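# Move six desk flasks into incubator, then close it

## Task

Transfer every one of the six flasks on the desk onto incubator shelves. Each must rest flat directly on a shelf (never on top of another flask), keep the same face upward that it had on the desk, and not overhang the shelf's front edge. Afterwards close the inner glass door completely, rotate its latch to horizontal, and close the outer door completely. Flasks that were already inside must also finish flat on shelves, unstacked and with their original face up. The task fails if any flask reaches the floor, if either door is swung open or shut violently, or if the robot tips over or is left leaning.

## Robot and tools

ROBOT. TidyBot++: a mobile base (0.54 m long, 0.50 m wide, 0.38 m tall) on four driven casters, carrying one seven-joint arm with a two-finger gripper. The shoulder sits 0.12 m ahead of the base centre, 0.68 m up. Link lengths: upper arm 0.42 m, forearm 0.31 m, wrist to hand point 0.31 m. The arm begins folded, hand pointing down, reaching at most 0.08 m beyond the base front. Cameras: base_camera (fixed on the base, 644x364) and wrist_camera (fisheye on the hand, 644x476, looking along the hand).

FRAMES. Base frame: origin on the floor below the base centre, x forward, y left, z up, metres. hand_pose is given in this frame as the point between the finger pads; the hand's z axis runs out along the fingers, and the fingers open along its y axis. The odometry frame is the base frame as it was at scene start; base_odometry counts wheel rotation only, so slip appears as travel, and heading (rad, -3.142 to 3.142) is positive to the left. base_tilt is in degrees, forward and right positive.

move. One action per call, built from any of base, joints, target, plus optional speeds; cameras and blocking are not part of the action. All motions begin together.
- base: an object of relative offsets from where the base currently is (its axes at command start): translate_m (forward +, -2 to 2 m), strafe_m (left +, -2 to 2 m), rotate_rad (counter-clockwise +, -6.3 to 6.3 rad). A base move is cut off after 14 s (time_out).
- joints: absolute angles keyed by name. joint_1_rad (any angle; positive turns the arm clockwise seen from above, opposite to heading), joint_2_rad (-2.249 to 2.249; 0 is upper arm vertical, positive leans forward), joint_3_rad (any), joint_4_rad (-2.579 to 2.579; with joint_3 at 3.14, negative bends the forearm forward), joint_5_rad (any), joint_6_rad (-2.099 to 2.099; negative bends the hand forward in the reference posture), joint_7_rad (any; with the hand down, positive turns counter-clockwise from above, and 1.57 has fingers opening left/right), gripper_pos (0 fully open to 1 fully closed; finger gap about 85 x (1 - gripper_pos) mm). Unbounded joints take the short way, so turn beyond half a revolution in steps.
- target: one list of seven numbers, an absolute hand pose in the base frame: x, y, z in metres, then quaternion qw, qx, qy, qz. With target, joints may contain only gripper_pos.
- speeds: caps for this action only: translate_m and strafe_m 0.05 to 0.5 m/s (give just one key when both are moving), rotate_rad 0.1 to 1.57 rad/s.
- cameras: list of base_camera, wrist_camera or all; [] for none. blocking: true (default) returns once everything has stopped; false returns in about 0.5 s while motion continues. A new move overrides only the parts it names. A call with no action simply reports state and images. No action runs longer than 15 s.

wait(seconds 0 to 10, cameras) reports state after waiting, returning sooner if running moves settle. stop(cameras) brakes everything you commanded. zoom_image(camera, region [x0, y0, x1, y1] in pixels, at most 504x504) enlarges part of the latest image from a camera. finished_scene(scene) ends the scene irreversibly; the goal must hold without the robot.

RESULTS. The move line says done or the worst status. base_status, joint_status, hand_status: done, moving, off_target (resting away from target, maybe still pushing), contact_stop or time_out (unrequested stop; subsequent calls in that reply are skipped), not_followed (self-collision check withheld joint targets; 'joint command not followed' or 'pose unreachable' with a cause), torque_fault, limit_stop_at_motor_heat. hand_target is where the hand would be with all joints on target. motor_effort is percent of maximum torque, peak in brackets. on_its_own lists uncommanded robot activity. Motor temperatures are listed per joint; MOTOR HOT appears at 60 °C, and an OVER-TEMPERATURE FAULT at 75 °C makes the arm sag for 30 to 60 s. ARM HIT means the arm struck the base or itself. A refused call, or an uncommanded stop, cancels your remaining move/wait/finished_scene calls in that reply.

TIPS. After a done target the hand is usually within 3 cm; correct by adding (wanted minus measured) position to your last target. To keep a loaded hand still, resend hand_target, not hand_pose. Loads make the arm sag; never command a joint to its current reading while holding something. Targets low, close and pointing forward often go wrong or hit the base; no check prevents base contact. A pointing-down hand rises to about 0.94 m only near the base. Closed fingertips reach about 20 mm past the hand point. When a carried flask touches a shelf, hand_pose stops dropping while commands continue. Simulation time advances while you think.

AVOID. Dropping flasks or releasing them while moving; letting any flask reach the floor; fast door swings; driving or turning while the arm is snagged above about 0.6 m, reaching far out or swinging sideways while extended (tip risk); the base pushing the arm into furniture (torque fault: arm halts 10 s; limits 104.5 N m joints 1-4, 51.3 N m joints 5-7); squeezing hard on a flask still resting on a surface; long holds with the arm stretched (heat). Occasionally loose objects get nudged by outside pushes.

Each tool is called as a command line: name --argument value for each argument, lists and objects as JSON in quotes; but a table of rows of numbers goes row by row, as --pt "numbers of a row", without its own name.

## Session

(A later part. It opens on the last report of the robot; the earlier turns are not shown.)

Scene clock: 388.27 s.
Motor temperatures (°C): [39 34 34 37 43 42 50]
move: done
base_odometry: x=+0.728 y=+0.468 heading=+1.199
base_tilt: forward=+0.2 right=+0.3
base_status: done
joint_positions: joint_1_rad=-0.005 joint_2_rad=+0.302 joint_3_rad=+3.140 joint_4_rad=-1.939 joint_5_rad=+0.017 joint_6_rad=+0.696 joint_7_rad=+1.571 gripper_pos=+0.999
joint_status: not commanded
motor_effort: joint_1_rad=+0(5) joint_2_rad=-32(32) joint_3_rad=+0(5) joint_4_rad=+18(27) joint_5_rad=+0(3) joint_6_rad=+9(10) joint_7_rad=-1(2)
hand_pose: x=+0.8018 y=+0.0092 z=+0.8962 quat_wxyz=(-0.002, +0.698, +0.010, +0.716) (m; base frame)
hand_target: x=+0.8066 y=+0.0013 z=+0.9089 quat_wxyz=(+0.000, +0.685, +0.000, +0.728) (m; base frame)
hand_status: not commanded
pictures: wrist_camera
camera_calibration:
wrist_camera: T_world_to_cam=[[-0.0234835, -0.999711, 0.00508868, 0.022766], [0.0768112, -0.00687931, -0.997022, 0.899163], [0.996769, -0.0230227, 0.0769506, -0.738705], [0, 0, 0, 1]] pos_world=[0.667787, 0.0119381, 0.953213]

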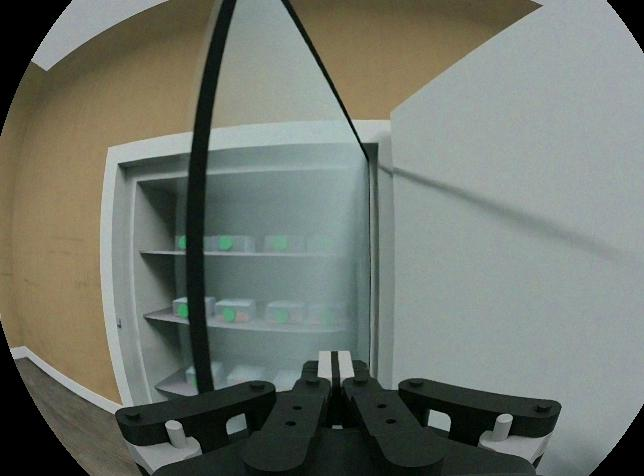

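move --base '{"translate_m":0.095,"strafe_m":0.194}' --speeds '{"strafe_m":0.13}' --cameras '["wrist_camera"]'

move --base '{"translate_m":0.169,"strafe_m":0.136}' --speeds '{"strafe_m":0.11}' --cameras '["base_camera","wrist_camera"]'

Scene clock: 390.63 s.
Motor temperatures (°C): [39 34 34 37 43 42 50]
move: done
base_odometry: x=+0.582 y=+0.627 heading=+1.199
base_tilt: forward=+0.2 right=+0.3
base_status: done
joint_positions: joint_1_rad=-0.003 joint_2_rad=+0.302 joint_3_rad=+3.141 joint_4_rad=-1.939 joint_5_rad=+0.016 joint_6_rad=+0.696 joint_7_rad=+1.571 gripper_pos=+0.999
joint_status: not commanded
motor_effort: joint_1_rad=+0(6) joint_2_rad=-31(33) joint_3_rad=+0(4) joint_4_rad=+18(19) joint_5_rad=+0(2) joint_6_rad=+9(9) joint_7_rad=-1(1)
hand_pose: x=+0.8018 y=+0.0070 z=+0.8962 quat_wxyz=(-0.001, +0.698, +0.009, +0.716) (m; base frame)
hand_target: x=+0.8066 y=+0.0013 z=+0.9089 quat_wxyz=(+0.000, +0.685, +0.000, +0.728) (m; base frame)
hand_status: not commanded
pictures: wrist_camera
camera_calibration:
wrist_camera: T_world_to_cam=[[-0.0267829, -0.999629, 0.00494198, 0.0234017], [0.0769928, -0.00699187, -0.997007, 0.899017], [0.996672, -0.0263222, 0.0771515, -0.738843], [0, 0, 0, 1]] pos_world=[0.667793, 0.0102309, 0.953214]

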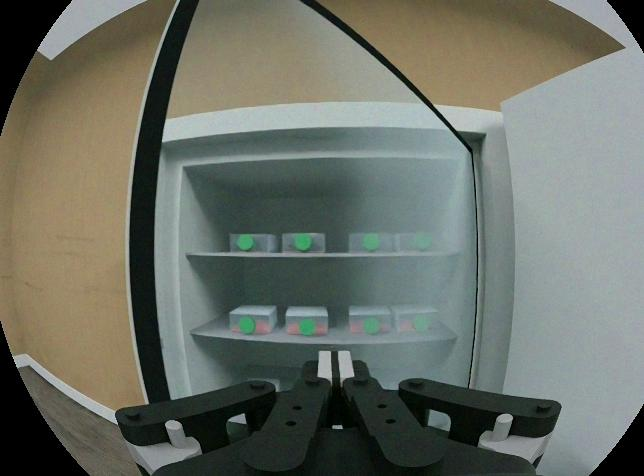

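Scene clock: 393.10 s.
Motor temperatures (°C): [39 34 34 37 43 42 50]
move: done
base_odometry: x=+0.517 y=+0.834 heading=+1.199
base_tilt: forward=+0.3 right=+0.3
base_status: done
joint_positions: joint_1_rad=-0.001 joint_2_rad=+0.302 joint_3_rad=+3.141 joint_4_rad=-1.939 joint_5_rad=+0.016 joint_6_rad=+0.696 joint_7_rad=+1.571 gripper_pos=+0.999
joint_status: not commanded
motor_effort: joint_1_rad=-1(5) joint_2_rad=-31(33) joint_3_rad=+0(3) joint_4_rad=+18(21) joint_5_rad=+1(3) joint_6_rad=+9(9) joint_7_rad=-1(2)
hand_pose: x=+0.8018 y=+0.0054 z=+0.8962 quat_wxyz=(+0.000, +0.698, +0.008, +0.716) (m; base frame)
hand_target: x=+0.8066 y=+0.0013 z=+0.9089 quat_wxyz=(+0.000, +0.685, +0.000, +0.728) (m; base frame)
hand_status: not commanded
pictures: base_camera, wrist_camera
camera_calibration:
wrist_camera: T_world_to_cam=[[-0.0293619, -0.999559, 0.00454786, 0.0241934], [0.0770859, -0.00680062, -0.997001, 0.898939], [0.996592, -0.0289233, 0.0772516, -0.738901], [0, 0, 0, 1]] pos_world=[0.667798, 0.00892463, 0.953215]

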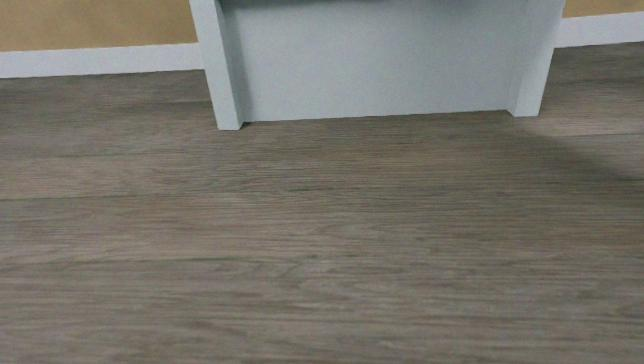

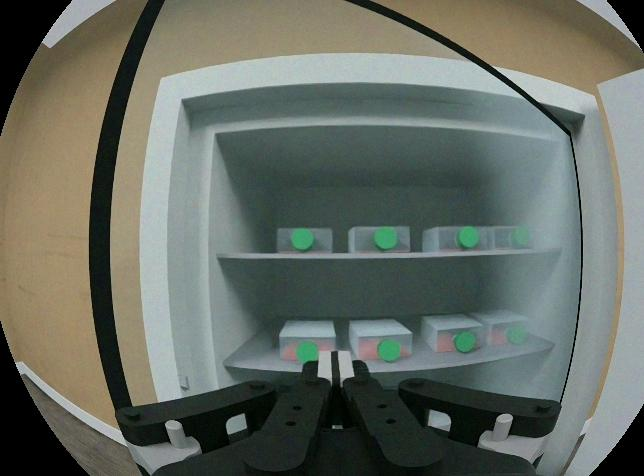

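move --base '{"translate_m":0.13,"strafe_m":0.06}' --speeds '{"translate_m":0.11}' --cameras '["wrist_camera"]'

move --base '{"translate_m":0.1,"strafe_m":0.01}' --speeds '{"translate_m":0.08}' --cameras '["wrist_camera","base_camera"]'

Scene clock: 395.33 s.
Motor temperatures (°C): [39 34 34 37 43 42 50]
move: done
base_odometry: x=+0.508 y=+0.977 heading=+1.199
base_tilt: forward=+0.3 right=+0.3
base_status: done
joint_positions: joint_1_rad=-0.001 joint_2_rad=+0.302 joint_3_rad=+3.141 joint_4_rad=-1.939 joint_5_rad=+0.016 joint_6_rad=+0.697 joint_7_rad=+1.571 gripper_pos=+0.999
joint_status: not commanded
motor_effort: joint_1_rad=+0(4) joint_2_rad=-32(34) joint_3_rad=+0(2) joint_4_rad=+19(21) joint_5_rad=+1(1) joint_6_rad=+9(10) joint_7_rad=-1(2)
hand_pose: x=+0.8017 y=+0.0053 z=+0.8962 quat_wxyz=(+0.000, +0.698, +0.008, +0.716) (m; base frame)
hand_target: x=+0.8066 y=+0.0013 z=+0.9089 quat_wxyz=(+0.000, +0.685, +0.000, +0.728) (m; base frame)
hand_status: not commanded
pictures: wrist_camera
camera_calibration:
wrist_camera: T_world_to_cam=[[-0.0295621, -0.999553, 0.00452459, 0.0242463], [0.0773829, -0.00680156, -0.996978, 0.898627], [0.996563, -0.0291227, 0.0775494, -0.739059], [0, 0, 0, 1]] pos_world=[0.667698, 0.00882418, 0.953115]

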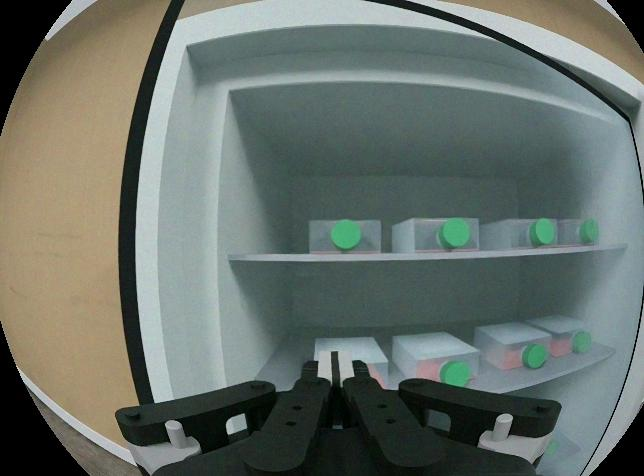

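Scene clock: 397.10 s.
Motor temperatures (°C): [39 34 34 37 43 42 50]
move: done
base_odometry: x=+0.535 y=+1.074 heading=+1.199
base_tilt: forward=+0.2 right=+0.3
base_status: done
joint_positions: joint_1_rad=-0.001 joint_2_rad=+0.304 joint_3_rad=+3.141 joint_4_rad=-1.939 joint_5_rad=+0.016 joint_6_rad=+0.697 joint_7_rad=+1.571 gripper_pos=+0.999
joint_status: not commanded
motor_effort: joint_1_rad=+0(1) joint_2_rad=-31(34) joint_3_rad=+0(1) joint_4_rad=+18(22) joint_5_rad=+0(1) joint_6_rad=+9(10) joint_7_rad=-1(1)
hand_pose: x=+0.8022 y=+0.0053 z=+0.8953 quat_wxyz=(+0.000, +0.698, +0.008, +0.716) (m; base frame)
hand_target: x=+0.8066 y=+0.0013 z=+0.9089 quat_wxyz=(+0.000, +0.685, +0.000, +0.728) (m; base frame)
hand_status: not commanded
pictures: base_camera, wrist_camera
camera_calibration:
wrist_camera: T_world_to_cam=[[-0.0295571, -0.999553, 0.00455642, 0.0242307], [0.076381, -0.00680365, -0.997055, 0.898631], [0.996641, -0.0291221, 0.0765479, -0.738603], [0, 0, 0, 1]] pos_world=[0.6682, 0.00882419, 0.952413]

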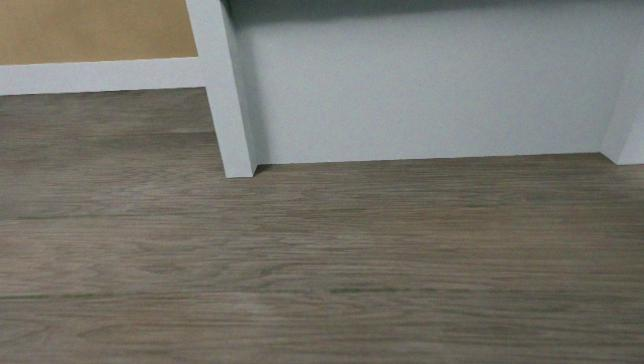

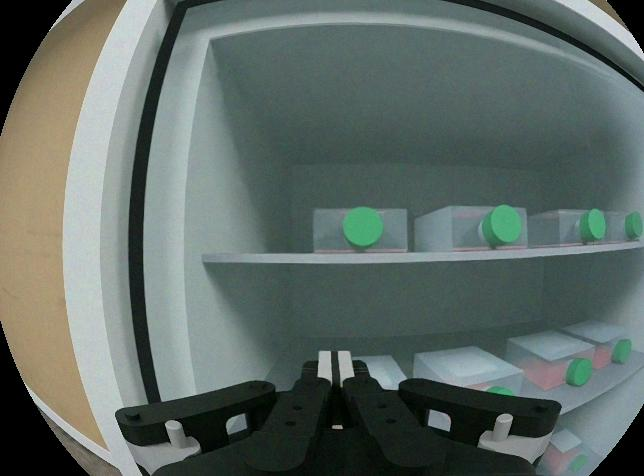

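move --base '{"translate_m":0.045}' --speeds '{"translate_m":0.07}' --cameras '["wrist_camera"]'

move --base '{"translate_m":0.02}' --speeds '{"translate_m":0.06}' --cameras '["wrist_camera"]'

Scene clock: 398.47 s.
Motor temperatures (°C): [39 34 34 37 43 42 50]
move: done
base_odometry: x=+0.551 y=+1.116 heading=+1.199
base_tilt: forward=+0.2 right=+0.3
base_status: done
joint_positions: joint_1_rad=-0.001 joint_2_rad=+0.300 joint_3_rad=+3.141 joint_4_rad=-1.943 joint_5_rad=+0.016 joint_6_rad=+0.698 joint_7_rad=+1.571 gripper_pos=+0.999
joint_status: not commanded
motor_effort: joint_1_rad=+0(1) joint_2_rad=-30(33) joint_3_rad=+1(1) joint_4_rad=+20(26) joint_5_rad=+0(1) joint_6_rad=+10(10) joint_7_rad=-1(2)
hand_pose: x=+0.8005 y=+0.0053 z=+0.8960 quat_wxyz=(+0.000, +0.698, +0.008, +0.716) (m; base frame)
hand_target: x=+0.8066 y=+0.0013 z=+0.9089 quat_wxyz=(+0.000, +0.685, +0.000, +0.728) (m; base frame)
hand_status: not commanded
pictures: wrist_camera
camera_calibration:
wrist_camera: T_world_to_cam=[[-0.0295618, -0.999553, 0.00452756, 0.0242083], [0.0772835, -0.0068016, -0.996986, 0.898693], [0.996571, -0.0291228, 0.07745, -0.737766], [0, 0, 0, 1]] pos_world=[0.666498, 0.00882418, 0.953015]

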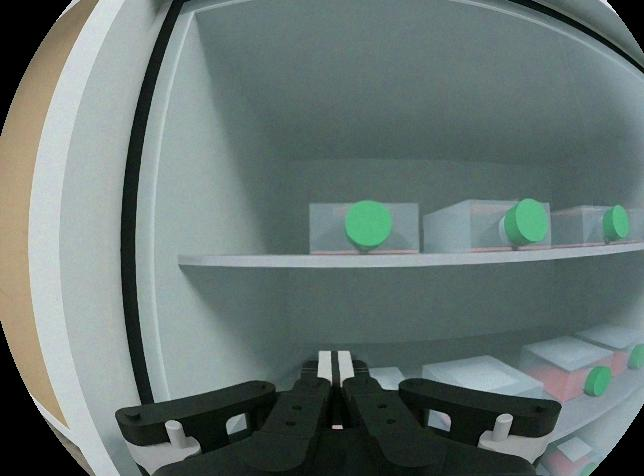

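Scene clock: 399.23 s.
Motor temperatures (°C): [39 34 34 37 43 42 50]
move: done
base_odometry: x=+0.558 y=+1.135 heading=+1.199
base_tilt: forward=+0.2 right=+0.3
base_status: done
joint_positions: joint_1_rad=-0.001 joint_2_rad=+0.259 joint_3_rad=+3.141 joint_4_rad=-1.994 joint_5_rad=+0.016 joint_6_rad=+0.698 joint_7_rad=+1.571 gripper_pos=+0.999
joint_status: not commanded
motor_effort: joint_1_rad=+0(2) joint_2_rad=-20(30) joint_3_rad=+1(2) joint_4_rad=+31(36) joint_5_rad=+0(2) joint_6_rad=+10(11) joint_7_rad=-1(1)
hand_pose: x=+0.7819 y=+0.0053 z=+0.8956 quat_wxyz=(+0.000, +0.701, +0.008, +0.713) (m; base frame)
hand_target: x=+0.8066 y=+0.0013 z=+0.9089 quat_wxyz=(+0.000, +0.685, +0.000, +0.728) (m; base frame)
hand_status: not commanded
pictures: wrist_camera
camera_calibration:
wrist_camera: T_world_to_cam=[[-0.0295168, -0.999553, 0.00480582, 0.0233752], [0.0678804, -0.00680128, -0.99767, 0.907718], [0.997257, -0.0291218, 0.0680508, -0.711295], [0, 0, 0, 1]] pos_world=[0.648418, 0.00882418, 0.953895]

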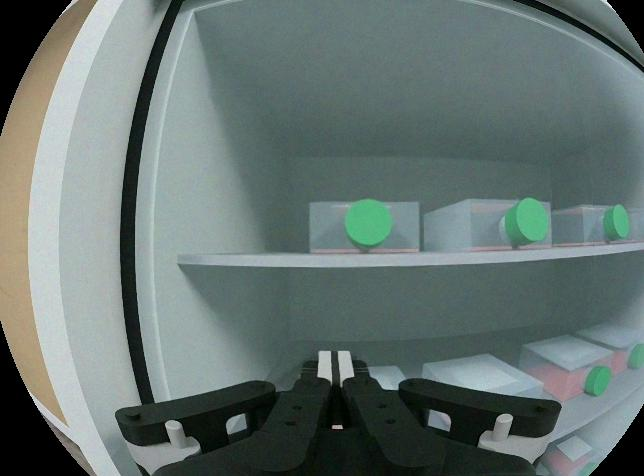

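move --base '{"translate_m":-0.28}' --speeds '{"translate_m":0.3}' --joints '{"joint_2_rad":0.30,"joint_4_rad":-1.90,"joint_6_rad":0.17}' --cameras '["base_camera","wrist_camera"]'

Scene clock: 401.30 s.
Motor temperatures (°C): [39 34 34 37 43 42 50]
move: done
base_odometry: x=+0.456 y=+0.873 heading=+1.199
base_tilt: forward=+0.2 right=+0.3
base_status: done
joint_positions: joint_1_rad=+0.000 joint_2_rad=+0.294 joint_3_rad=+3.141 joint_4_rad=-1.906 joint_5_rad=+0.016 joint_6_rad=+0.204 joint_7_rad=+1.571 gripper_pos=+0.999
joint_status: all done
motor_effort: joint_1_rad=+0(5) joint_2_rad=-32(35) joint_3_rad=+0(3) joint_4_rad=+18(29) joint_5_rad=+1(1) joint_6_rad=+8(10) joint_7_rad=-1(2)
hand_pose: x=+0.7787 y=+0.0029 z=+0.7709 quat_wxyz=(+0.003, +0.840, +0.008, +0.542) (m; base frame)
hand_target: x=+0.7766 y=+0.0013 z=+0.7608 quat_wxyz=(+0.000, +0.849, +0.000, +0.528) (m; base frame)
hand_status: not commanded
pictures: base_camera, wrist_camera
camera_calibration:
wrist_camera: T_world_to_cam=[[-0.0297181, -0.999285, 0.0233897, 0.00731239], [-0.365233, -0.0109261, -0.930852, 1.06923], [0.930442, -0.0362058, -0.364647, -0.314135], [0, 0, 0, 1]] pos_world=[0.68302, 0.00761616, 0.880576]

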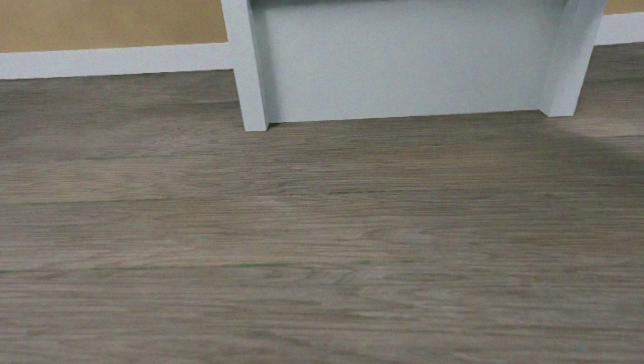

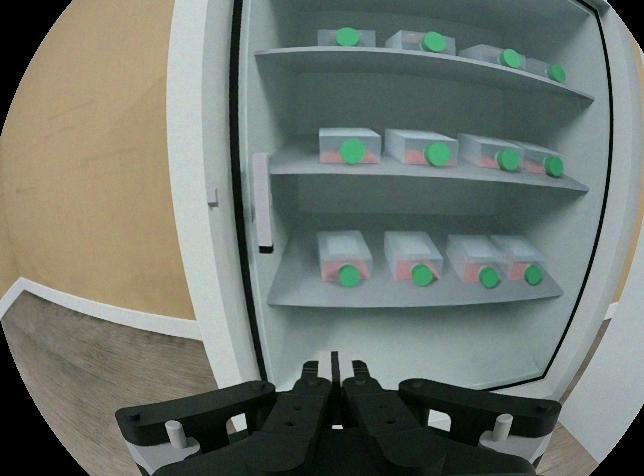

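move --base '{"strafe_m":0.124}' --speeds '{"strafe_m":0.3}' --joints '{"joint_2_rad":0.49,"joint_4_rad":-2.068,"joint_6_rad":0.99}' --cameras '["base_camera","wrist_camera"]'

Scene clock: 403.63 s.
Motor temperatures (°C): [39 34 34 37 43 42 50]
move: done
base_odometry: x=+0.340 y=+0.918 heading=+1.199
base_tilt: forward=+0.2 right=+0.3
base_status: done
joint_positions: joint_1_rad=-0.006 joint_2_rad=+0.474 joint_3_rad=+3.141 joint_4_rad=-2.046 joint_5_rad=+0.016 joint_6_rad=+0.953 joint_7_rad=+1.571 gripper_pos=+0.999
joint_status: all done
motor_effort: joint_1_rad=+0(4) joint_2_rad=-34(36) joint_3_rad=+0(3) joint_4_rad=+15(18) joint_5_rad=+0(1) joint_6_rad=+9(9) joint_7_rad=-1(2)
hand_pose: x=+0.8053 y=+0.0097 z=+0.8017 quat_wxyz=(-0.004, +0.706, +0.010, +0.708) (m; base frame)
hand_target: x=+0.8015 y=+0.0013 z=+0.7916 quat_wxyz=(+0.000, +0.706, +0.000, +0.708) (m; base frame)
hand_status: not commanded
pictures: base_camera, wrist_camera
camera_calibration:
wrist_camera: T_world_to_cam=[[-0.0214885, -0.999767, 0.00219363, 0.0245958], [0.0550752, -0.00337456, -0.998477, 0.823356], [0.998251, -0.021335, 0.0551349, -0.718704], [0, 0, 0, 1]] pos_world=[0.672629, 0.012035, 0.861674]

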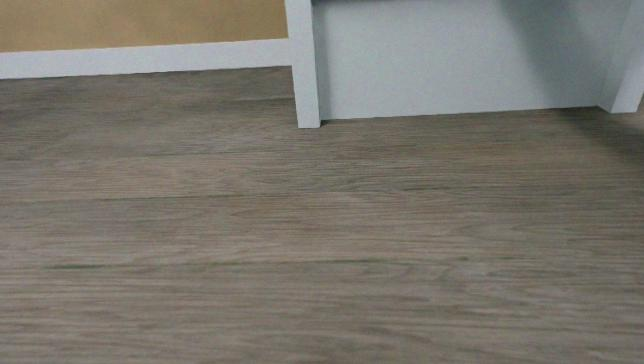

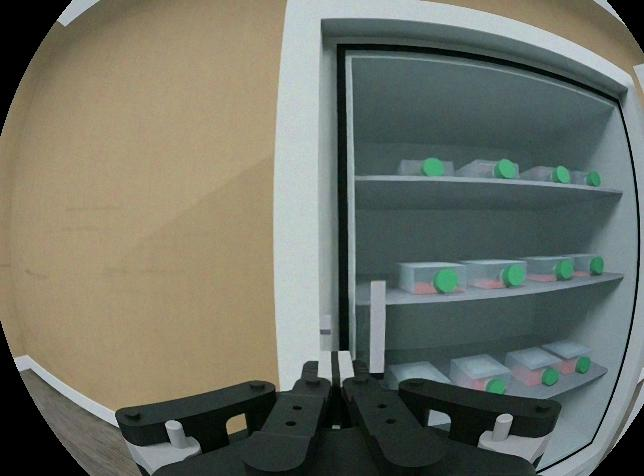

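move --base '{"translate_m":0.25}' --speeds '{"translate_m":0.2}' --cameras '["wrist_camera"]'

Scene clock: 405.83 s.
Motor temperatures (°C): [39 34 34 37 43 42 50]
move: done
base_odometry: x=+0.431 y=+1.152 heading=+1.200
base_tilt: forward=+0.3 right=+0.3
base_status: done
joint_positions: joint_1_rad=-0.006 joint_2_rad=+0.476 joint_3_rad=+3.141 joint_4_rad=-2.048 joint_5_rad=+0.016 joint_6_rad=+0.958 joint_7_rad=+1.571 gripper_pos=+0.999
joint_status: not commanded
motor_effort: joint_1_rad=-1(2) joint_2_rad=-35(36) joint_3_rad=+0(1) joint_4_rad=+14(15) joint_5_rad=+0(1) joint_6_rad=+9(9) joint_7_rad=-1(1)
hand_pose: x=+0.8051 y=+0.0097 z=+0.8012 quat_wxyz=(-0.004, +0.705, +0.010, +0.709) (m; base frame)
hand_target: x=+0.8015 y=+0.0013 z=+0.7916 quat_wxyz=(+0.000, +0.706, +0.000, +0.708) (m; base frame)
hand_status: not commanded
pictures: wrist_camera
camera_calibration:
wrist_camera: T_world_to_cam=[[-0.0214867, -0.999767, 0.00206367, 0.0247013], [0.0564779, -0.00327465, -0.998398, 0.821666], [0.998173, -0.0213357, 0.0565351, -0.719516], [0, 0, 0, 1]] pos_world=[0.672326, 0.0120348, 0.860977]

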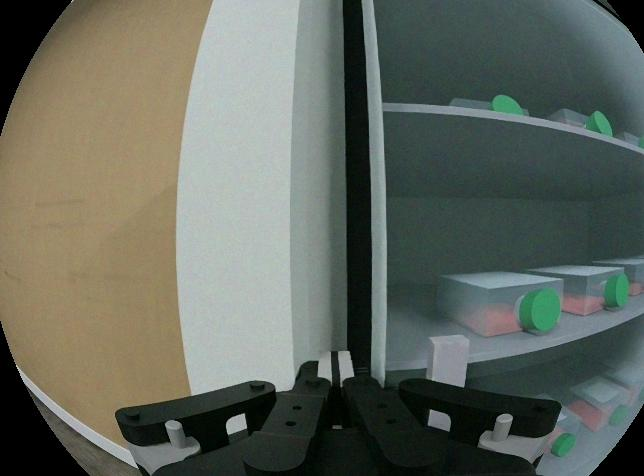

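move --joints '{"joint_2_rad":0.503,"joint_4_rad":-2.075,"joint_6_rad":1.01}' --cameras '[]'

move --base '{"strafe_m":-0.065}' --speeds '{"strafe_m":0.06}' --cameras '["wrist_camera"]'

Scene clock: 406.60 s.
Motor temperatures (°C): [39 34 34 37 43 42 50]
move: done
base_odometry: x=+0.431 y=+1.152 heading=+1.200
base_tilt: forward=+0.2 right=+0.3
base_status: not commanded
joint_positions: joint_1_rad=-0.006 joint_2_rad=+0.482 joint_3_rad=+3.141 joint_4_rad=-2.052 joint_5_rad=+0.016 joint_6_rad=+0.980 joint_7_rad=+1.571 gripper_pos=+0.999
joint_status: all done
motor_effort: joint_1_rad=+0(1) joint_2_rad=-34(35) joint_3_rad=+0(1) joint_4_rad=+14(14) joint_5_rad=+0(1) joint_6_rad=+8(9) joint_7_rad=-1(1)
hand_pose: x=+0.8047 y=+0.0098 z=+0.8017 quat_wxyz=(-0.004, +0.701, +0.010, +0.713) (m; base frame)
hand_target: x=+0.8011 y=+0.0013 z=+0.7856 quat_wxyz=(+0.000, +0.706, +0.000, +0.708) (m; base frame)
hand_status: not commanded
pictures: none
No camera images: "cameras" was empty.

Scene clock: 408.17 s.
Motor temperatures (°C): [39 34 34 37 43 42 50]
move: done
base_odometry: x=+0.492 y=+1.128 heading=+1.200
base_tilt: forward=+0.2 right=+0.3
base_status: done
joint_positions: joint_1_rad=-0.007 joint_2_rad=+0.482 joint_3_rad=+3.140 joint_4_rad=-2.052 joint_5_rad=+0.016 joint_6_rad=+0.982 joint_7_rad=+1.571 gripper_pos=+0.999
joint_status: not commanded
motor_effort: joint_1_rad=+0(4) joint_2_rad=-34(35) joint_3_rad=+0(3) joint_4_rad=+14(14) joint_5_rad=+1(2) joint_6_rad=+8(9) joint_7_rad=-1(2)
hand_pose: x=+0.8047 y=+0.0112 z=+0.8022 quat_wxyz=(-0.005, +0.701, +0.010, +0.714) (m; base frame)
hand_target: x=+0.8011 y=+0.0013 z=+0.7856 quat_wxyz=(+0.000, +0.706, +0.000, +0.708) (m; base frame)
hand_status: not commanded
pictures: wrist_camera
camera_calibration:
wrist_camera: T_world_to_cam=[[-0.0191584, -0.999816, 0.00103323, 0.0251041], [0.0697949, -0.0023683, -0.997559, 0.811298], [0.997377, -0.0190395, 0.0698275, -0.72915], [0, 0, 0, 1]] pos_world=[0.671094, 0.0131382, 0.860206]

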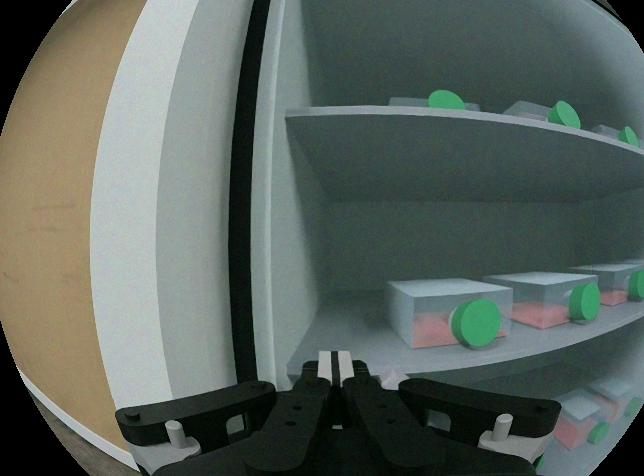

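move --base '{"strafe_m":-0.012}' --speeds '{"strafe_m":0.06}' --cameras '[]'

move --joints '{"joint_2_rad":0.545,"joint_4_rad":-2.092,"joint_6_rad":1.075}' --cameras '["wrist_camera"]'

Scene clock: 412.17 s.
Motor temperatures (°C): [39 34 34 37 43 42 50]
move: done
base_odometry: x=+0.503 y=+1.124 heading=+1.200
base_tilt: forward=+0.2 right=+0.4
base_status: done
joint_positions: joint_1_rad=-0.001 joint_2_rad=+0.482 joint_3_rad=+3.140 joint_4_rad=-2.052 joint_5_rad=+0.016 joint_6_rad=+0.982 joint_7_rad=+1.571 gripper_pos=+0.999
joint_status: not commanded
motor_effort: joint_1_rad=+0(4) joint_2_rad=-34(35) joint_3_rad=+0(2) joint_4_rad=+14(14) joint_5_rad=+0(1) joint_6_rad=+9(9) joint_7_rad=-1(1)
hand_pose: x=+0.8048 y=+0.0066 z=+0.8022 quat_wxyz=(-0.002, +0.701, +0.008, +0.714) (m; base frame)
hand_target: x=+0.8011 y=+0.0013 z=+0.7856 quat_wxyz=(+0.000, +0.706, +0.000, +0.708) (m; base frame)
hand_status: not commanded
pictures: none
No camera images: "cameras" was empty.

Scene clock: 412.97 s.
Motor temperatures (°C): [39 34 34 37 43 42 50]
move: done
base_odometry: x=+0.503 y=+1.124 heading=+1.200
base_tilt: forward=+0.2 right=+0.3
base_status: not commanded
joint_positions: joint_1_rad=-0.001 joint_2_rad=+0.526 joint_3_rad=+3.140 joint_4_rad=-2.068 joint_5_rad=+0.016 joint_6_rad=+1.048 joint_7_rad=+1.571 gripper_pos=+0.999
joint_status: all done
motor_effort: joint_1_rad=+0(1) joint_2_rad=-34(37) joint_3_rad=-1(1) joint_4_rad=+14(15) joint_5_rad=+0(1) joint_6_rad=+9(10) joint_7_rad=-1(1)
hand_pose: x=+0.8049 y=+0.0068 z=+0.7847 quat_wxyz=(-0.003, +0.699, +0.008, +0.716) (m; base frame)
hand_target: x=+0.8004 y=+0.0013 z=+0.7692 quat_wxyz=(+0.000, +0.704, +0.000, +0.710) (m; base frame)
hand_status: not commanded
pictures: wrist_camera
camera_calibration:
wrist_camera: T_world_to_cam=[[-0.0253115, -0.99968, -0.0000181797, 0.0264195], [0.0752971, -0.00188836, -0.997159, 0.789122], [0.99684, -0.025241, 0.0753208, -0.732057], [0, 0, 0, 1]] pos_world=[0.670994, 0.00942334, 0.84202]

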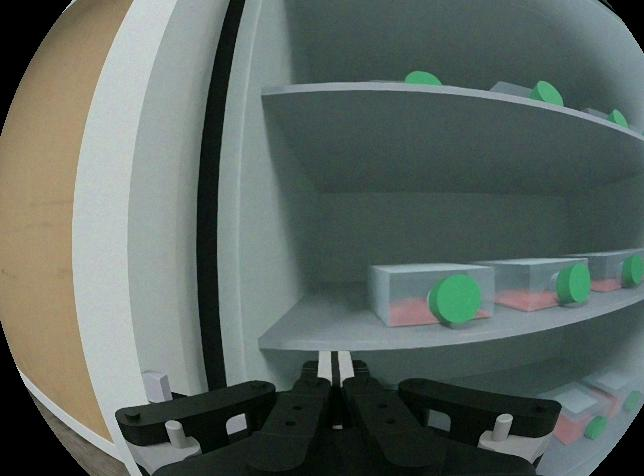

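move --joints '{"joint_2_rad":0.565,"joint_4_rad":-2.10,"joint_6_rad":1.105}' --cameras '[]'

move --base '{"translate_m":-0.27}' --speeds '{"translate_m":0.3}' --cameras '["wrist_camera"]'

move --joints '{"joint_2_rad":0.30,"joint_4_rad":-1.90,"joint_6_rad":0.17}' --cameras '["wrist_camera","base_camera"]'

zoom_image --camera "wrist_camera" --region '[180, 120, 400, 300]'

Scene clock: 413.90 s.
Motor temperatures (°C): [39 34 34 37 43 42 50]
move: done
base_odometry: x=+0.503 y=+1.124 heading=+1.200
base_tilt: forward=+0.2 right=+0.3
base_status: not commanded
joint_positions: joint_1_rad=-0.001 joint_2_rad=+0.543 joint_3_rad=+3.140 joint_4_rad=-2.075 joint_5_rad=+0.016 joint_6_rad=+1.078 joint_7_rad=+1.571 gripper_pos=+0.999
joint_status: all done
motor_effort: joint_1_rad=+0(1) joint_2_rad=-35(36) joint_3_rad=+0(1) joint_4_rad=+12(14) joint_5_rad=+0(1) joint_6_rad=+9(9) joint_7_rad=+0(1)
hand_pose: x=+0.8046 y=+0.0068 z=+0.7792 quat_wxyz=(-0.003, +0.696, +0.008, +0.718) (m; base frame)
hand_target: x=+0.7998 y=+0.0013 z=+0.7612 quat_wxyz=(+0.000, +0.703, +0.000, +0.711) (m; base frame)
hand_status: not commanded
pictures: none
No camera images: "cameras" was empty.

Scene clock: 415.67 s.
Motor temperatures (°C): [39 34 34 37 43 42 50]
move: done
base_odometry: x=+0.405 y=+0.872 heading=+1.200
base_tilt: forward=+0.2 right=+0.3
base_status: done
joint_positions: joint_1_rad=-0.001 joint_2_rad=+0.547 joint_3_rad=+3.140 joint_4_rad=-2.080 joint_5_rad=+0.016 joint_6_rad=+1.078 joint_7_rad=+1.571 gripper_pos=+0.999
joint_status: not commanded
motor_effort: joint_1_rad=+0(1) joint_2_rad=-35(37) joint_3_rad=+0(1) joint_4_rad=+12(14) joint_5_rad=+1(1) joint_6_rad=+9(9) joint_7_rad=-1(2)
hand_pose: x=+0.8037 y=+0.0068 z=+0.7740 quat_wxyz=(-0.003, +0.699, +0.008, +0.715) (m; base frame)
hand_target: x=+0.7998 y=+0.0013 z=+0.7612 quat_wxyz=(+0.000, +0.703, +0.000, +0.711) (m; base frame)
hand_status: not commanded
pictures: wrist_camera
camera_calibration:
wrist_camera: T_world_to_cam=[[-0.0250842, -0.999685, -0.000334774, 0.0265048], [0.0726042, -0.00148779, -0.99736, 0.780788], [0.997045, -0.0250423, 0.0726186, -0.728174], [0, 0, 0, 1]] pos_world=[0.669999, 0.009423, 0.831615]

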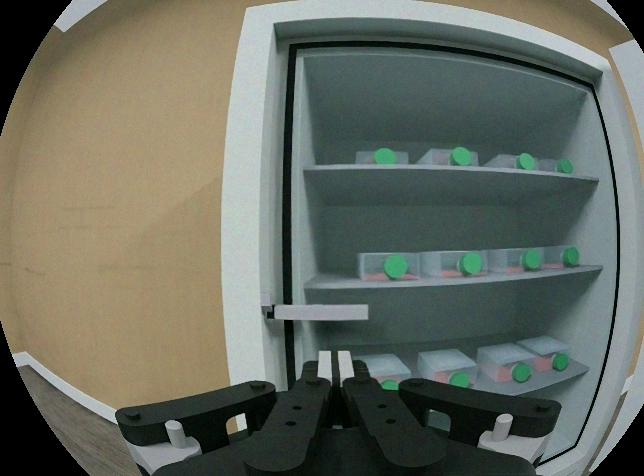

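Scene clock: 417.50 s.
Motor temperatures (°C): [39 34 34 37 43 42 50]
move: done
base_odometry: x=+0.405 y=+0.872 heading=+1.200
base_tilt: forward=+0.2 right=+0.3
base_status: not commanded
joint_positions: joint_1_rad=-0.001 joint_2_rad=+0.316 joint_3_rad=+3.140 joint_4_rad=-1.928 joint_5_rad=+0.016 joint_6_rad=+0.217 joint_7_rad=+1.571 gripper_pos=+0.999
joint_status: all done
motor_effort: joint_1_rad=+0(1) joint_2_rad=-31(37) joint_3_rad=+0(0) joint_4_rad=+17(18) joint_5_rad=+1(1) joint_6_rad=+8(9) joint_7_rad=-1(2)
hand_pose: x=+0.7749 y=+0.0036 z=+0.7485 quat_wxyz=(+0.002, +0.849, +0.008, +0.529) (m; base frame)
hand_target: x=+0.7766 y=+0.0013 z=+0.7608 quat_wxyz=(+0.000, +0.849, +0.000, +0.528) (m; base frame)
hand_status: not commanded
pictures: base_camera, wrist_camera
camera_calibration:
wrist_camera: T_world_to_cam=[[-0.0277998, -0.999325, 0.0240049, 0.00642081], [-0.393857, -0.0111214, -0.919104, 1.06039], [0.918751, -0.0350054, -0.393282, -0.288247], [0, 0, 0, 1]] pos_world=[0.682647, 0.00811927, 0.861089]

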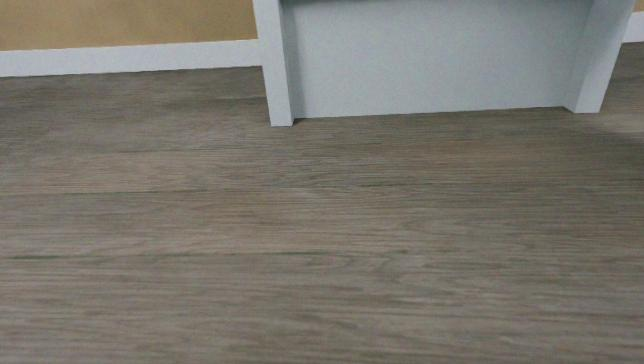

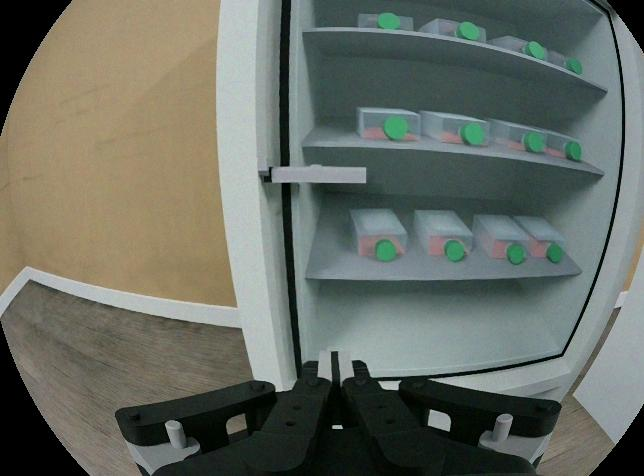

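Scaled by 2.291.

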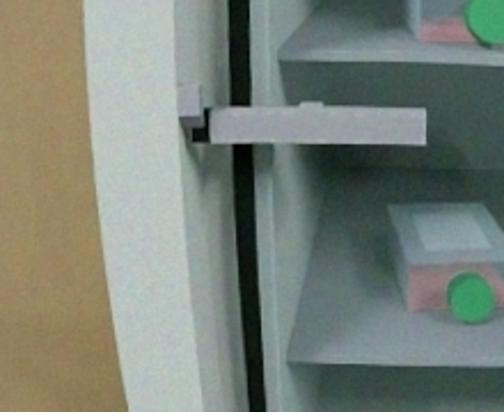

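move --base '{"translate_m":-0.66,"strafe_m":-0.72}' --joints '{"joint_2_rad":0.31,"joint_4_rad":-1.92,"joint_6_rad":0.17}' --cameras '["base_camera","wrist_camera"]'

Scene clock: 420.83 s.
Motor temperatures (°C): [39 34 34 37 43 42 50]
move: done
base_odometry: x=+0.837 y=-0.004 heading=+1.200
base_tilt: forward=+0.2 right=+0.3
base_status: done
joint_positions: joint_1_rad=-0.001 joint_2_rad=+0.316 joint_3_rad=+3.140 joint_4_rad=-1.928 joint_5_rad=+0.016 joint_6_rad=+0.211 joint_7_rad=+1.571 gripper_pos=+0.999
joint_status: all done
motor_effort: joint_1_rad=+0(3) joint_2_rad=-31(33) joint_3_rad=+0(2) joint_4_rad=+17(18) joint_5_rad=+0(1) joint_6_rad=+8(9) joint_7_rad=-1(2)
hand_pose: x=+0.7740 y=+0.0036 z=+0.7467 quat_wxyz=(+0.002, +0.850, +0.008, +0.526) (m; base frame)
hand_target: x=+0.7706 y=+0.0013 z=+0.7437 quat_wxyz=(+0.000, +0.857, +0.000, +0.515) (m; base frame)
hand_status: not commanded
pictures: base_camera, wrist_camera
camera_calibration:
wrist_camera: T_world_to_cam=[[-0.0277415, -0.999322, 0.024218, 0.00632139], [-0.399573, -0.0111218, -0.916634, 1.06097], [0.916282, -0.0351057, -0.398993, -0.281947], [0, 0, 0, 1]] pos_world=[0.682452, 0.00821904, 0.859871]

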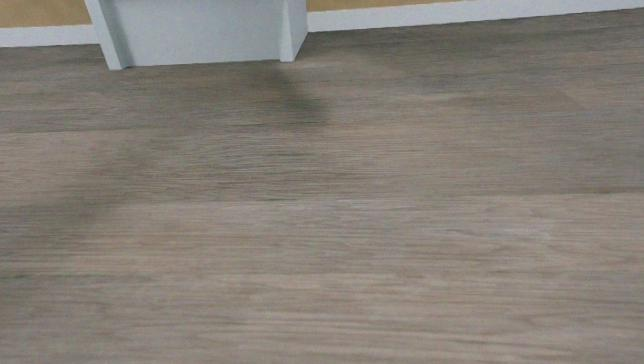

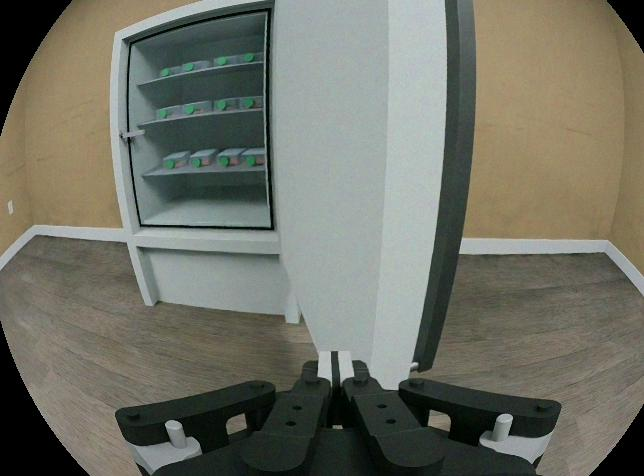

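move --base '{"strafe_m":-0.18}' --speeds '{"strafe_m":0.4}' --joints '{"joint_2_rad":0.31,"joint_4_rad":-1.92,"joint_6_rad":0.72}' --cameras '[]'

move --base '{"translate_m":0.15}' --speeds '{"translate_m":0.25}' --cameras '["base_camera","wrist_camera"]'

Scene clock: 422.77 s.
Motor temperatures (°C): [39 34 34 37 43 42 50]
move: done
base_odometry: x=+1.005 y=-0.070 heading=+1.199
base_tilt: forward=+0.3 right=+0.3
base_status: done
joint_positions: joint_1_rad=+0.004 joint_2_rad=+0.316 joint_3_rad=+3.141 joint_4_rad=-1.928 joint_5_rad=+0.016 joint_6_rad=+0.695 joint_7_rad=+1.571 gripper_pos=+0.999
joint_status: all done
motor_effort: joint_1_rad=+0(4) joint_2_rad=-31(36) joint_3_rad=+0(2) joint_4_rad=+17(19) joint_5_rad=+0(1) joint_6_rad=+9(10) joint_7_rad=-1(1)
hand_pose: x=+0.8066 y=+0.0021 z=+0.8924 quat_wxyz=(+0.002, +0.699, +0.007, +0.715) (m; base frame)
hand_target: x=+0.8066 y=+0.0013 z=+0.9089 quat_wxyz=(+0.000, +0.685, +0.000, +0.728) (m; base frame)
hand_status: not commanded
pictures: none
No camera images: "cameras" was empty.

Scene clock: 424.20 s.
Motor temperatures (°C): [39 35 34 37 43 42 50]
move: done
base_odometry: x=+1.060 y=+0.070 heading=+1.199
base_tilt: forward=+0.3 right=+0.3
base_status: done
joint_positions: joint_1_rad=+0.004 joint_2_rad=+0.316 joint_3_rad=+3.141 joint_4_rad=-1.928 joint_5_rad=+0.016 joint_6_rad=+0.695 joint_7_rad=+1.571 gripper_pos=+0.999
joint_status: not commanded
motor_effort: joint_1_rad=+0(1) joint_2_rad=-31(34) joint_3_rad=+0(1) joint_4_rad=+17(19) joint_5_rad=+0(1) joint_6_rad=+9(9) joint_7_rad=-1(1)
hand_pose: x=+0.8066 y=+0.0021 z=+0.8925 quat_wxyz=(+0.002, +0.699, +0.007, +0.715) (m; base frame)
hand_target: x=+0.8066 y=+0.0013 z=+0.9089 quat_wxyz=(+0.000, +0.685, +0.000, +0.728) (m; base frame)
hand_status: not commanded
pictures: base_camera, wrist_camera
camera_calibration:
wrist_camera: T_world_to_cam=[[-0.0341437, -0.999407, 0.00453323, 0.0248759], [0.0729545, -0.00701614, -0.997311, 0.89851], [0.996751, -0.0337212, 0.0731507, -0.739921], [0, 0, 0, 1]] pos_world=[0.672816, 0.00621421, 0.950106]

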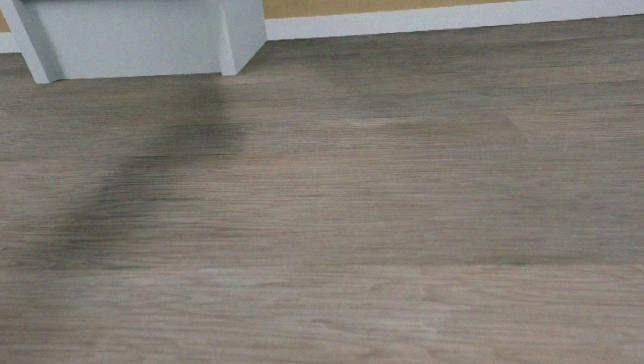

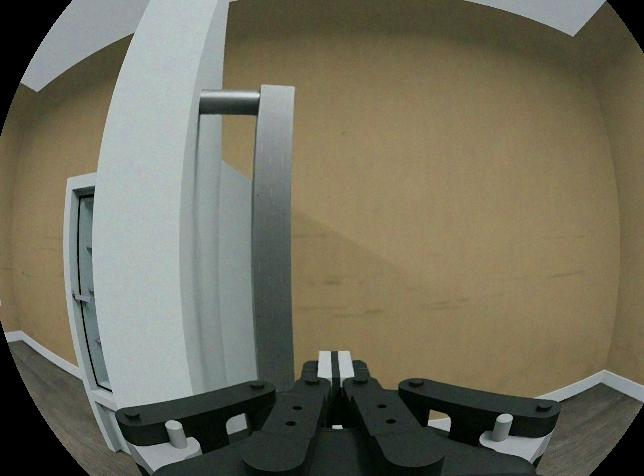

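move --base '{"translate_m":-0.04,"strafe_m":0.205}' --speeds '{"strafe_m":0.13}' --cameras '["wrist_camera"]'

Scene clock: 426.77 s.
Motor temperatures (°C): [39 35 34 37 43 42 50]
move: done
base_odometry: x=+0.854 y=+0.107 heading=+1.199
base_tilt: forward=+0.2 right=+0.3
base_status: done
joint_positions: joint_1_rad=+0.003 joint_2_rad=+0.316 joint_3_rad=+3.141 joint_4_rad=-1.928 joint_5_rad=+0.016 joint_6_rad=+0.695 joint_7_rad=+1.571 gripper_pos=+0.999
joint_status: not commanded
motor_effort: joint_1_rad=-1(3) joint_2_rad=-32(33) joint_3_rad=+0(2) joint_4_rad=+18(18) joint_5_rad=+1(1) joint_6_rad=+9(9) joint_7_rad=-1(2)
hand_pose: x=+0.8066 y=+0.0031 z=+0.8925 quat_wxyz=(+0.001, +0.699, +0.007, +0.715) (m; base frame)
hand_target: x=+0.8066 y=+0.0013 z=+0.9089 quat_wxyz=(+0.000, +0.685, +0.000, +0.728) (m; base frame)
hand_status: not commanded
pictures: wrist_camera
camera_calibration:
wrist_camera: T_world_to_cam=[[-0.0327414, -0.999454, 0.00453109, 0.0247372], [0.0729668, -0.00691172, -0.99731, 0.898506], [0.996797, -0.0323227, 0.0731533, -0.739935], [0, 0, 0, 1]] pos_world=[0.672813, 0.00701717, 0.950106]

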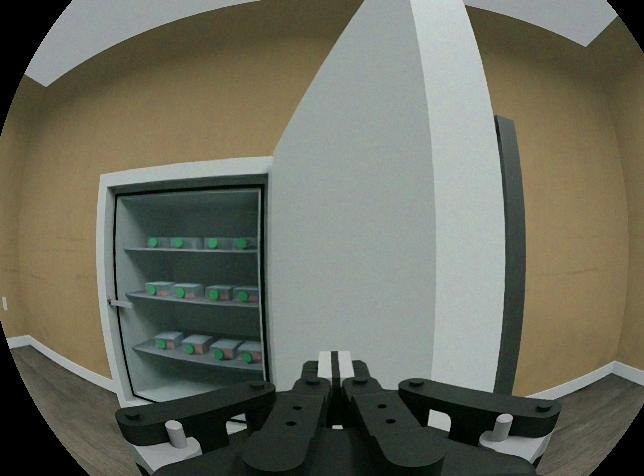

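move --base '{"strafe_m":-0.235}' --speeds '{"strafe_m":0.3}' --cameras '[]'

move --base '{"translate_m":0.14}' --speeds '{"translate_m":0.2}' --cameras '["wrist_camera"]'

Scene clock: 428.73 s.
Motor temperatures (°C): [39 35 34 37 43 42 50]
move: done
base_odometry: x=+1.073 y=+0.022 heading=+1.199
base_tilt: forward=+0.2 right=+0.3
base_status: done
joint_positions: joint_1_rad=+0.000 joint_2_rad=+0.316 joint_3_rad=+3.141 joint_4_rad=-1.928 joint_5_rad=+0.016 joint_6_rad=+0.695 joint_7_rad=+1.571 gripper_pos=+0.999
joint_status: not commanded
motor_effort: joint_1_rad=+0(3) joint_2_rad=-31(35) joint_3_rad=+0(2) joint_4_rad=+17(18) joint_5_rad=+0(2) joint_6_rad=+9(10) joint_7_rad=-1(1)
hand_pose: x=+0.8066 y=+0.0052 z=+0.8925 quat_wxyz=(+0.000, +0.699, +0.008, +0.715) (m; base frame)
hand_target: x=+0.8066 y=+0.0013 z=+0.9089 quat_wxyz=(+0.000, +0.685, +0.000, +0.728) (m; base frame)
hand_status: not commanded
pictures: none
No camera images: "cameras" was empty.

Scene clock: 430.17 s.
Motor temperatures (°C): [39 35 34 37 43 42 50]
move: done
base_odometry: x=+1.124 y=+0.153 heading=+1.199
base_tilt: forward=+0.2 right=+0.3
base_status: done
joint_positions: joint_1_rad=+0.000 joint_2_rad=+0.316 joint_3_rad=+3.141 joint_4_rad=-1.928 joint_5_rad=+0.016 joint_6_rad=+0.695 joint_7_rad=+1.571 gripper_pos=+0.999
joint_status: not commanded
motor_effort: joint_1_rad=+0(1) joint_2_rad=-31(35) joint_3_rad=+0(1) joint_4_rad=+17(19) joint_5_rad=+0(1) joint_6_rad=+9(10) joint_7_rad=-1(2)
hand_pose: x=+0.8065 y=+0.0052 z=+0.8926 quat_wxyz=(+0.000, +0.699, +0.008, +0.715) (m; base frame)
hand_target: x=+0.8066 y=+0.0013 z=+0.9089 quat_wxyz=(+0.000, +0.685, +0.000, +0.728) (m; base frame)
hand_status: not commanded
pictures: wrist_camera
camera_calibration:
wrist_camera: T_world_to_cam=[[-0.0296362, -0.99955, 0.00453636, 0.0243488], [0.0733838, -0.00670185, -0.997281, 0.898309], [0.996863, -0.0292227, 0.0735494, -0.740328], [0, 0, 0, 1]] pos_world=[0.672806, 0.00872376, 0.950207]

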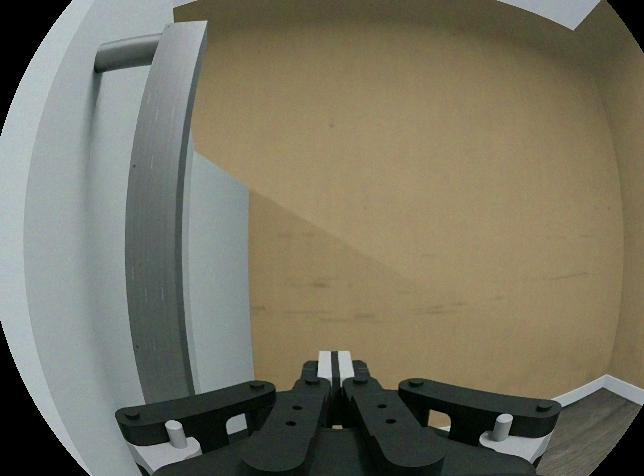

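move --base '{"translate_m":-0.03,"strafe_m":0.205}' --speeds '{"strafe_m":0.13}' --cameras '["wrist_camera"]'

Scene clock: 432.73 s.
Motor temperatures (°C): [39 35 34 37 43 42 50]
move: done
base_odometry: x=+0.922 y=+0.199 heading=+1.199
base_tilt: forward=+0.2 right=+0.3
base_status: done
joint_positions: joint_1_rad=+0.011 joint_2_rad=+0.304 joint_3_rad=+3.149 joint_4_rad=-1.940 joint_5_rad=+0.014 joint_6_rad=+0.695 joint_7_rad=+1.571 gripper_pos=+0.999
joint_status: not commanded
motor_effort: joint_1_rad=-1(8) joint_2_rad=-30(33) joint_3_rad=-1(6) joint_4_rad=+20(26) joint_5_rad=+0(4) joint_6_rad=+10(10) joint_7_rad=+0(2)
hand_pose: x=+0.8021 y=-0.0077 z=+0.8943 quat_wxyz=(+0.008, +0.699, +0.001, +0.715) (m; base frame)
hand_target: x=+0.8066 y=+0.0013 z=+0.9089 quat_wxyz=(+0.000, +0.685, +0.000, +0.728) (m; base frame)
hand_status: not commanded
pictures: wrist_camera
camera_calibration:
wrist_camera: T_world_to_cam=[[-0.0498524, -0.998741, 0.00550584, 0.0266682], [0.0735931, -0.00917101, -0.997246, 0.899879], [0.996042, -0.0493099, 0.0739577, -0.736254], [0, 0, 0, 1]] pos_world=[0.668444, -0.00141716, 0.951706]

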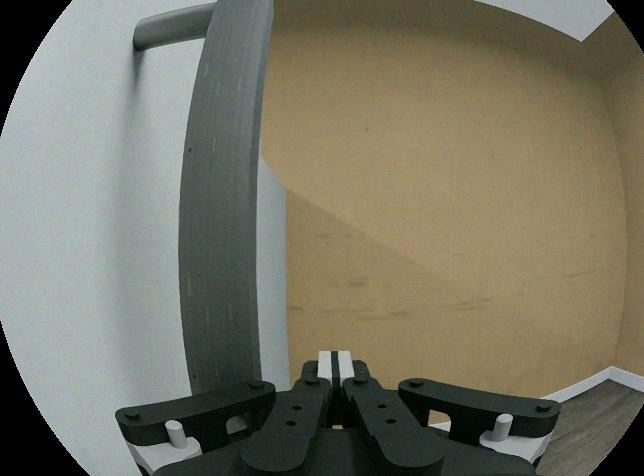

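move --base '{"translate_m":0.0,"strafe_m":0.17}' --speeds '{"strafe_m":0.13}' --cameras '["wrist_camera"]'

Scene clock: 435.07 s.
Motor temperatures (°C): [39 35 34 37 43 42 50]
move: done
base_odometry: x=+0.764 y=+0.261 heading=+1.199
base_tilt: forward=+0.2 right=+0.3
base_status: done
joint_positions: joint_1_rad=-0.008 joint_2_rad=+0.263 joint_3_rad=+3.140 joint_4_rad=-1.989 joint_5_rad=+0.014 joint_6_rad=+0.695 joint_7_rad=+1.571 gripper_pos=+0.999
joint_status: not commanded
motor_effort: joint_1_rad=+3(11) joint_2_rad=-22(31) joint_3_rad=+3(9) joint_4_rad=+26(35) joint_5_rad=-1(5) joint_6_rad=+10(12) joint_7_rad=-1(2)
hand_pose: x=+0.7838 y=+0.0105 z=+0.8941 quat_wxyz=(-0.003, +0.702, +0.010, +0.712) (m; base frame)
hand_target: x=+0.8066 y=+0.0013 z=+0.9089 quat_wxyz=(+0.000, +0.685, +0.000, +0.728) (m; base frame)
hand_status: not commanded
pictures: wrist_camera
camera_calibration:
wrist_camera: T_world_to_cam=[[-0.0223696, -0.999745, 0.00293063, 0.0246913], [0.0649582, -0.00437862, -0.997878, 0.908572], [0.997637, -0.0221318, 0.0650396, -0.710656], [0, 0, 0, 1]] pos_world=[0.65051, 0.0129352, 0.952793]

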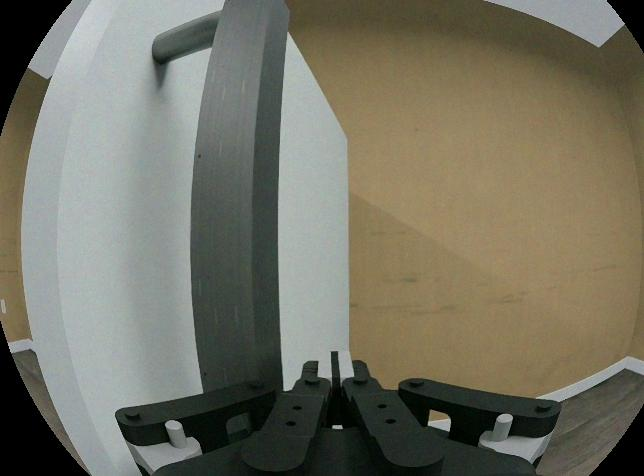

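move --base '{"translate_m":0.02,"strafe_m":0.14}' --speeds '{"strafe_m":0.13}' --cameras '["wrist_camera"]'

Scene clock: 437.00 s.
Motor temperatures (°C): [39 34 34 37 43 42 50]
move: done
base_odometry: x=+0.640 y=+0.330 heading=+1.199
base_tilt: forward=+0.2 right=+0.3
base_status: done
joint_positions: joint_1_rad=-0.005 joint_2_rad=+0.295 joint_3_rad=+3.135 joint_4_rad=-1.937 joint_5_rad=+0.014 joint_6_rad=+0.696 joint_7_rad=+1.571 gripper_pos=+0.999
joint_status: not commanded
motor_effort: joint_1_rad=+0(7) joint_2_rad=-31(33) joint_3_rad=+0(7) joint_4_rad=+18(35) joint_5_rad=+1(4) joint_6_rad=+9(12) joint_7_rad=-1(2)
hand_pose: x=+0.8003 y=+0.0108 z=+0.9029 quat_wxyz=(-0.004, +0.694, +0.010, +0.720) (m; base frame)
hand_target: x=+0.8066 y=+0.0013 z=+0.9089 quat_wxyz=(+0.000, +0.685, +0.000, +0.728) (m; base frame)
hand_status: not commanded
pictures: wrist_camera
camera_calibration:
wrist_camera: T_world_to_cam=[[-0.0216888, -0.999764, 0.000782677, 0.0267194], [0.0873793, -0.00267546, -0.996172, 0.896734], [0.995939, -0.0215373, 0.0874168, -0.74657], [0, 0, 0, 1]] pos_world=[0.665761, 0.0130332, 0.958543]

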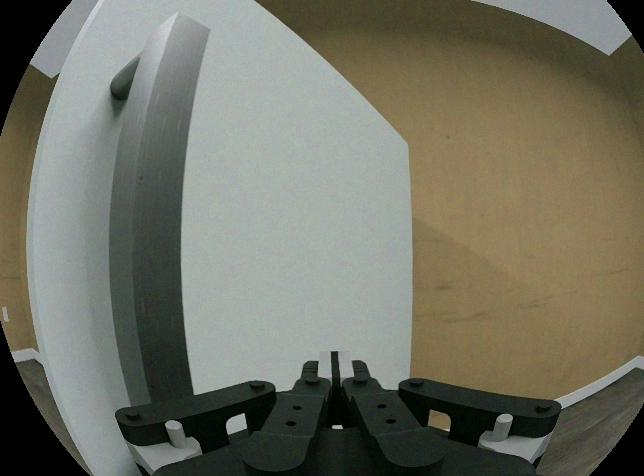

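move --base '{"translate_m":0.09,"strafe_m":0.16}' --speeds '{"strafe_m":0.13}' --cameras '["wrist_camera"]'

Scene clock: 439.17 s.
Motor temperatures (°C): [39 34 34 37 43 42 50]
move: done
base_odometry: x=+0.524 y=+0.472 heading=+1.199
base_tilt: forward=+0.2 right=+0.3
base_status: done
joint_positions: joint_1_rad=+0.002 joint_2_rad=+0.295 joint_3_rad=+3.139 joint_4_rad=-1.937 joint_5_rad=+0.013 joint_6_rad=+0.697 joint_7_rad=+1.571 gripper_pos=+0.999
joint_status: not commanded
motor_effort: joint_1_rad=-1(6) joint_2_rad=-31(34) joint_3_rad=+0(5) joint_4_rad=+18(22) joint_5_rad=+1(3) joint_6_rad=+9(10) joint_7_rad=+0(2)
hand_pose: x=+0.8006 y=+0.0041 z=+0.9021 quat_wxyz=(+0.000, +0.695, +0.006, +0.719) (m; base frame)
hand_target: x=+0.8066 y=+0.0013 z=+0.9089 quat_wxyz=(+0.000, +0.685, +0.000, +0.728) (m; base frame)
hand_status: not commanded
pictures: wrist_camera
camera_calibration:
wrist_camera: T_world_to_cam=[[-0.032085, -0.999484, 0.00154305, 0.0277023], [0.0863354, -0.00430957, -0.996257, 0.896881], [0.995749, -0.0318317, 0.0864291, -0.745797], [0, 0, 0, 1]] pos_world=[0.666083, 0.00781321, 0.957939]

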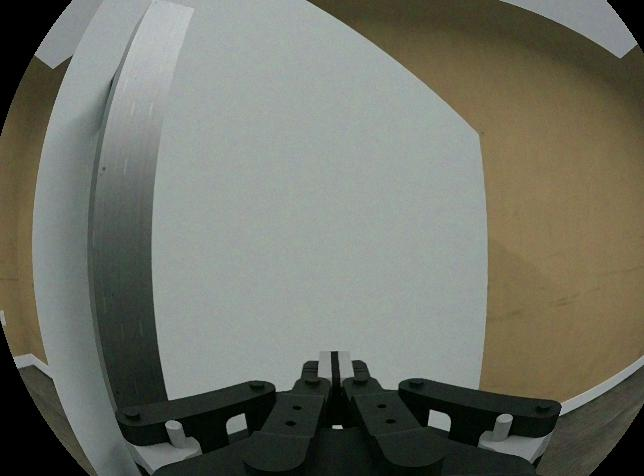

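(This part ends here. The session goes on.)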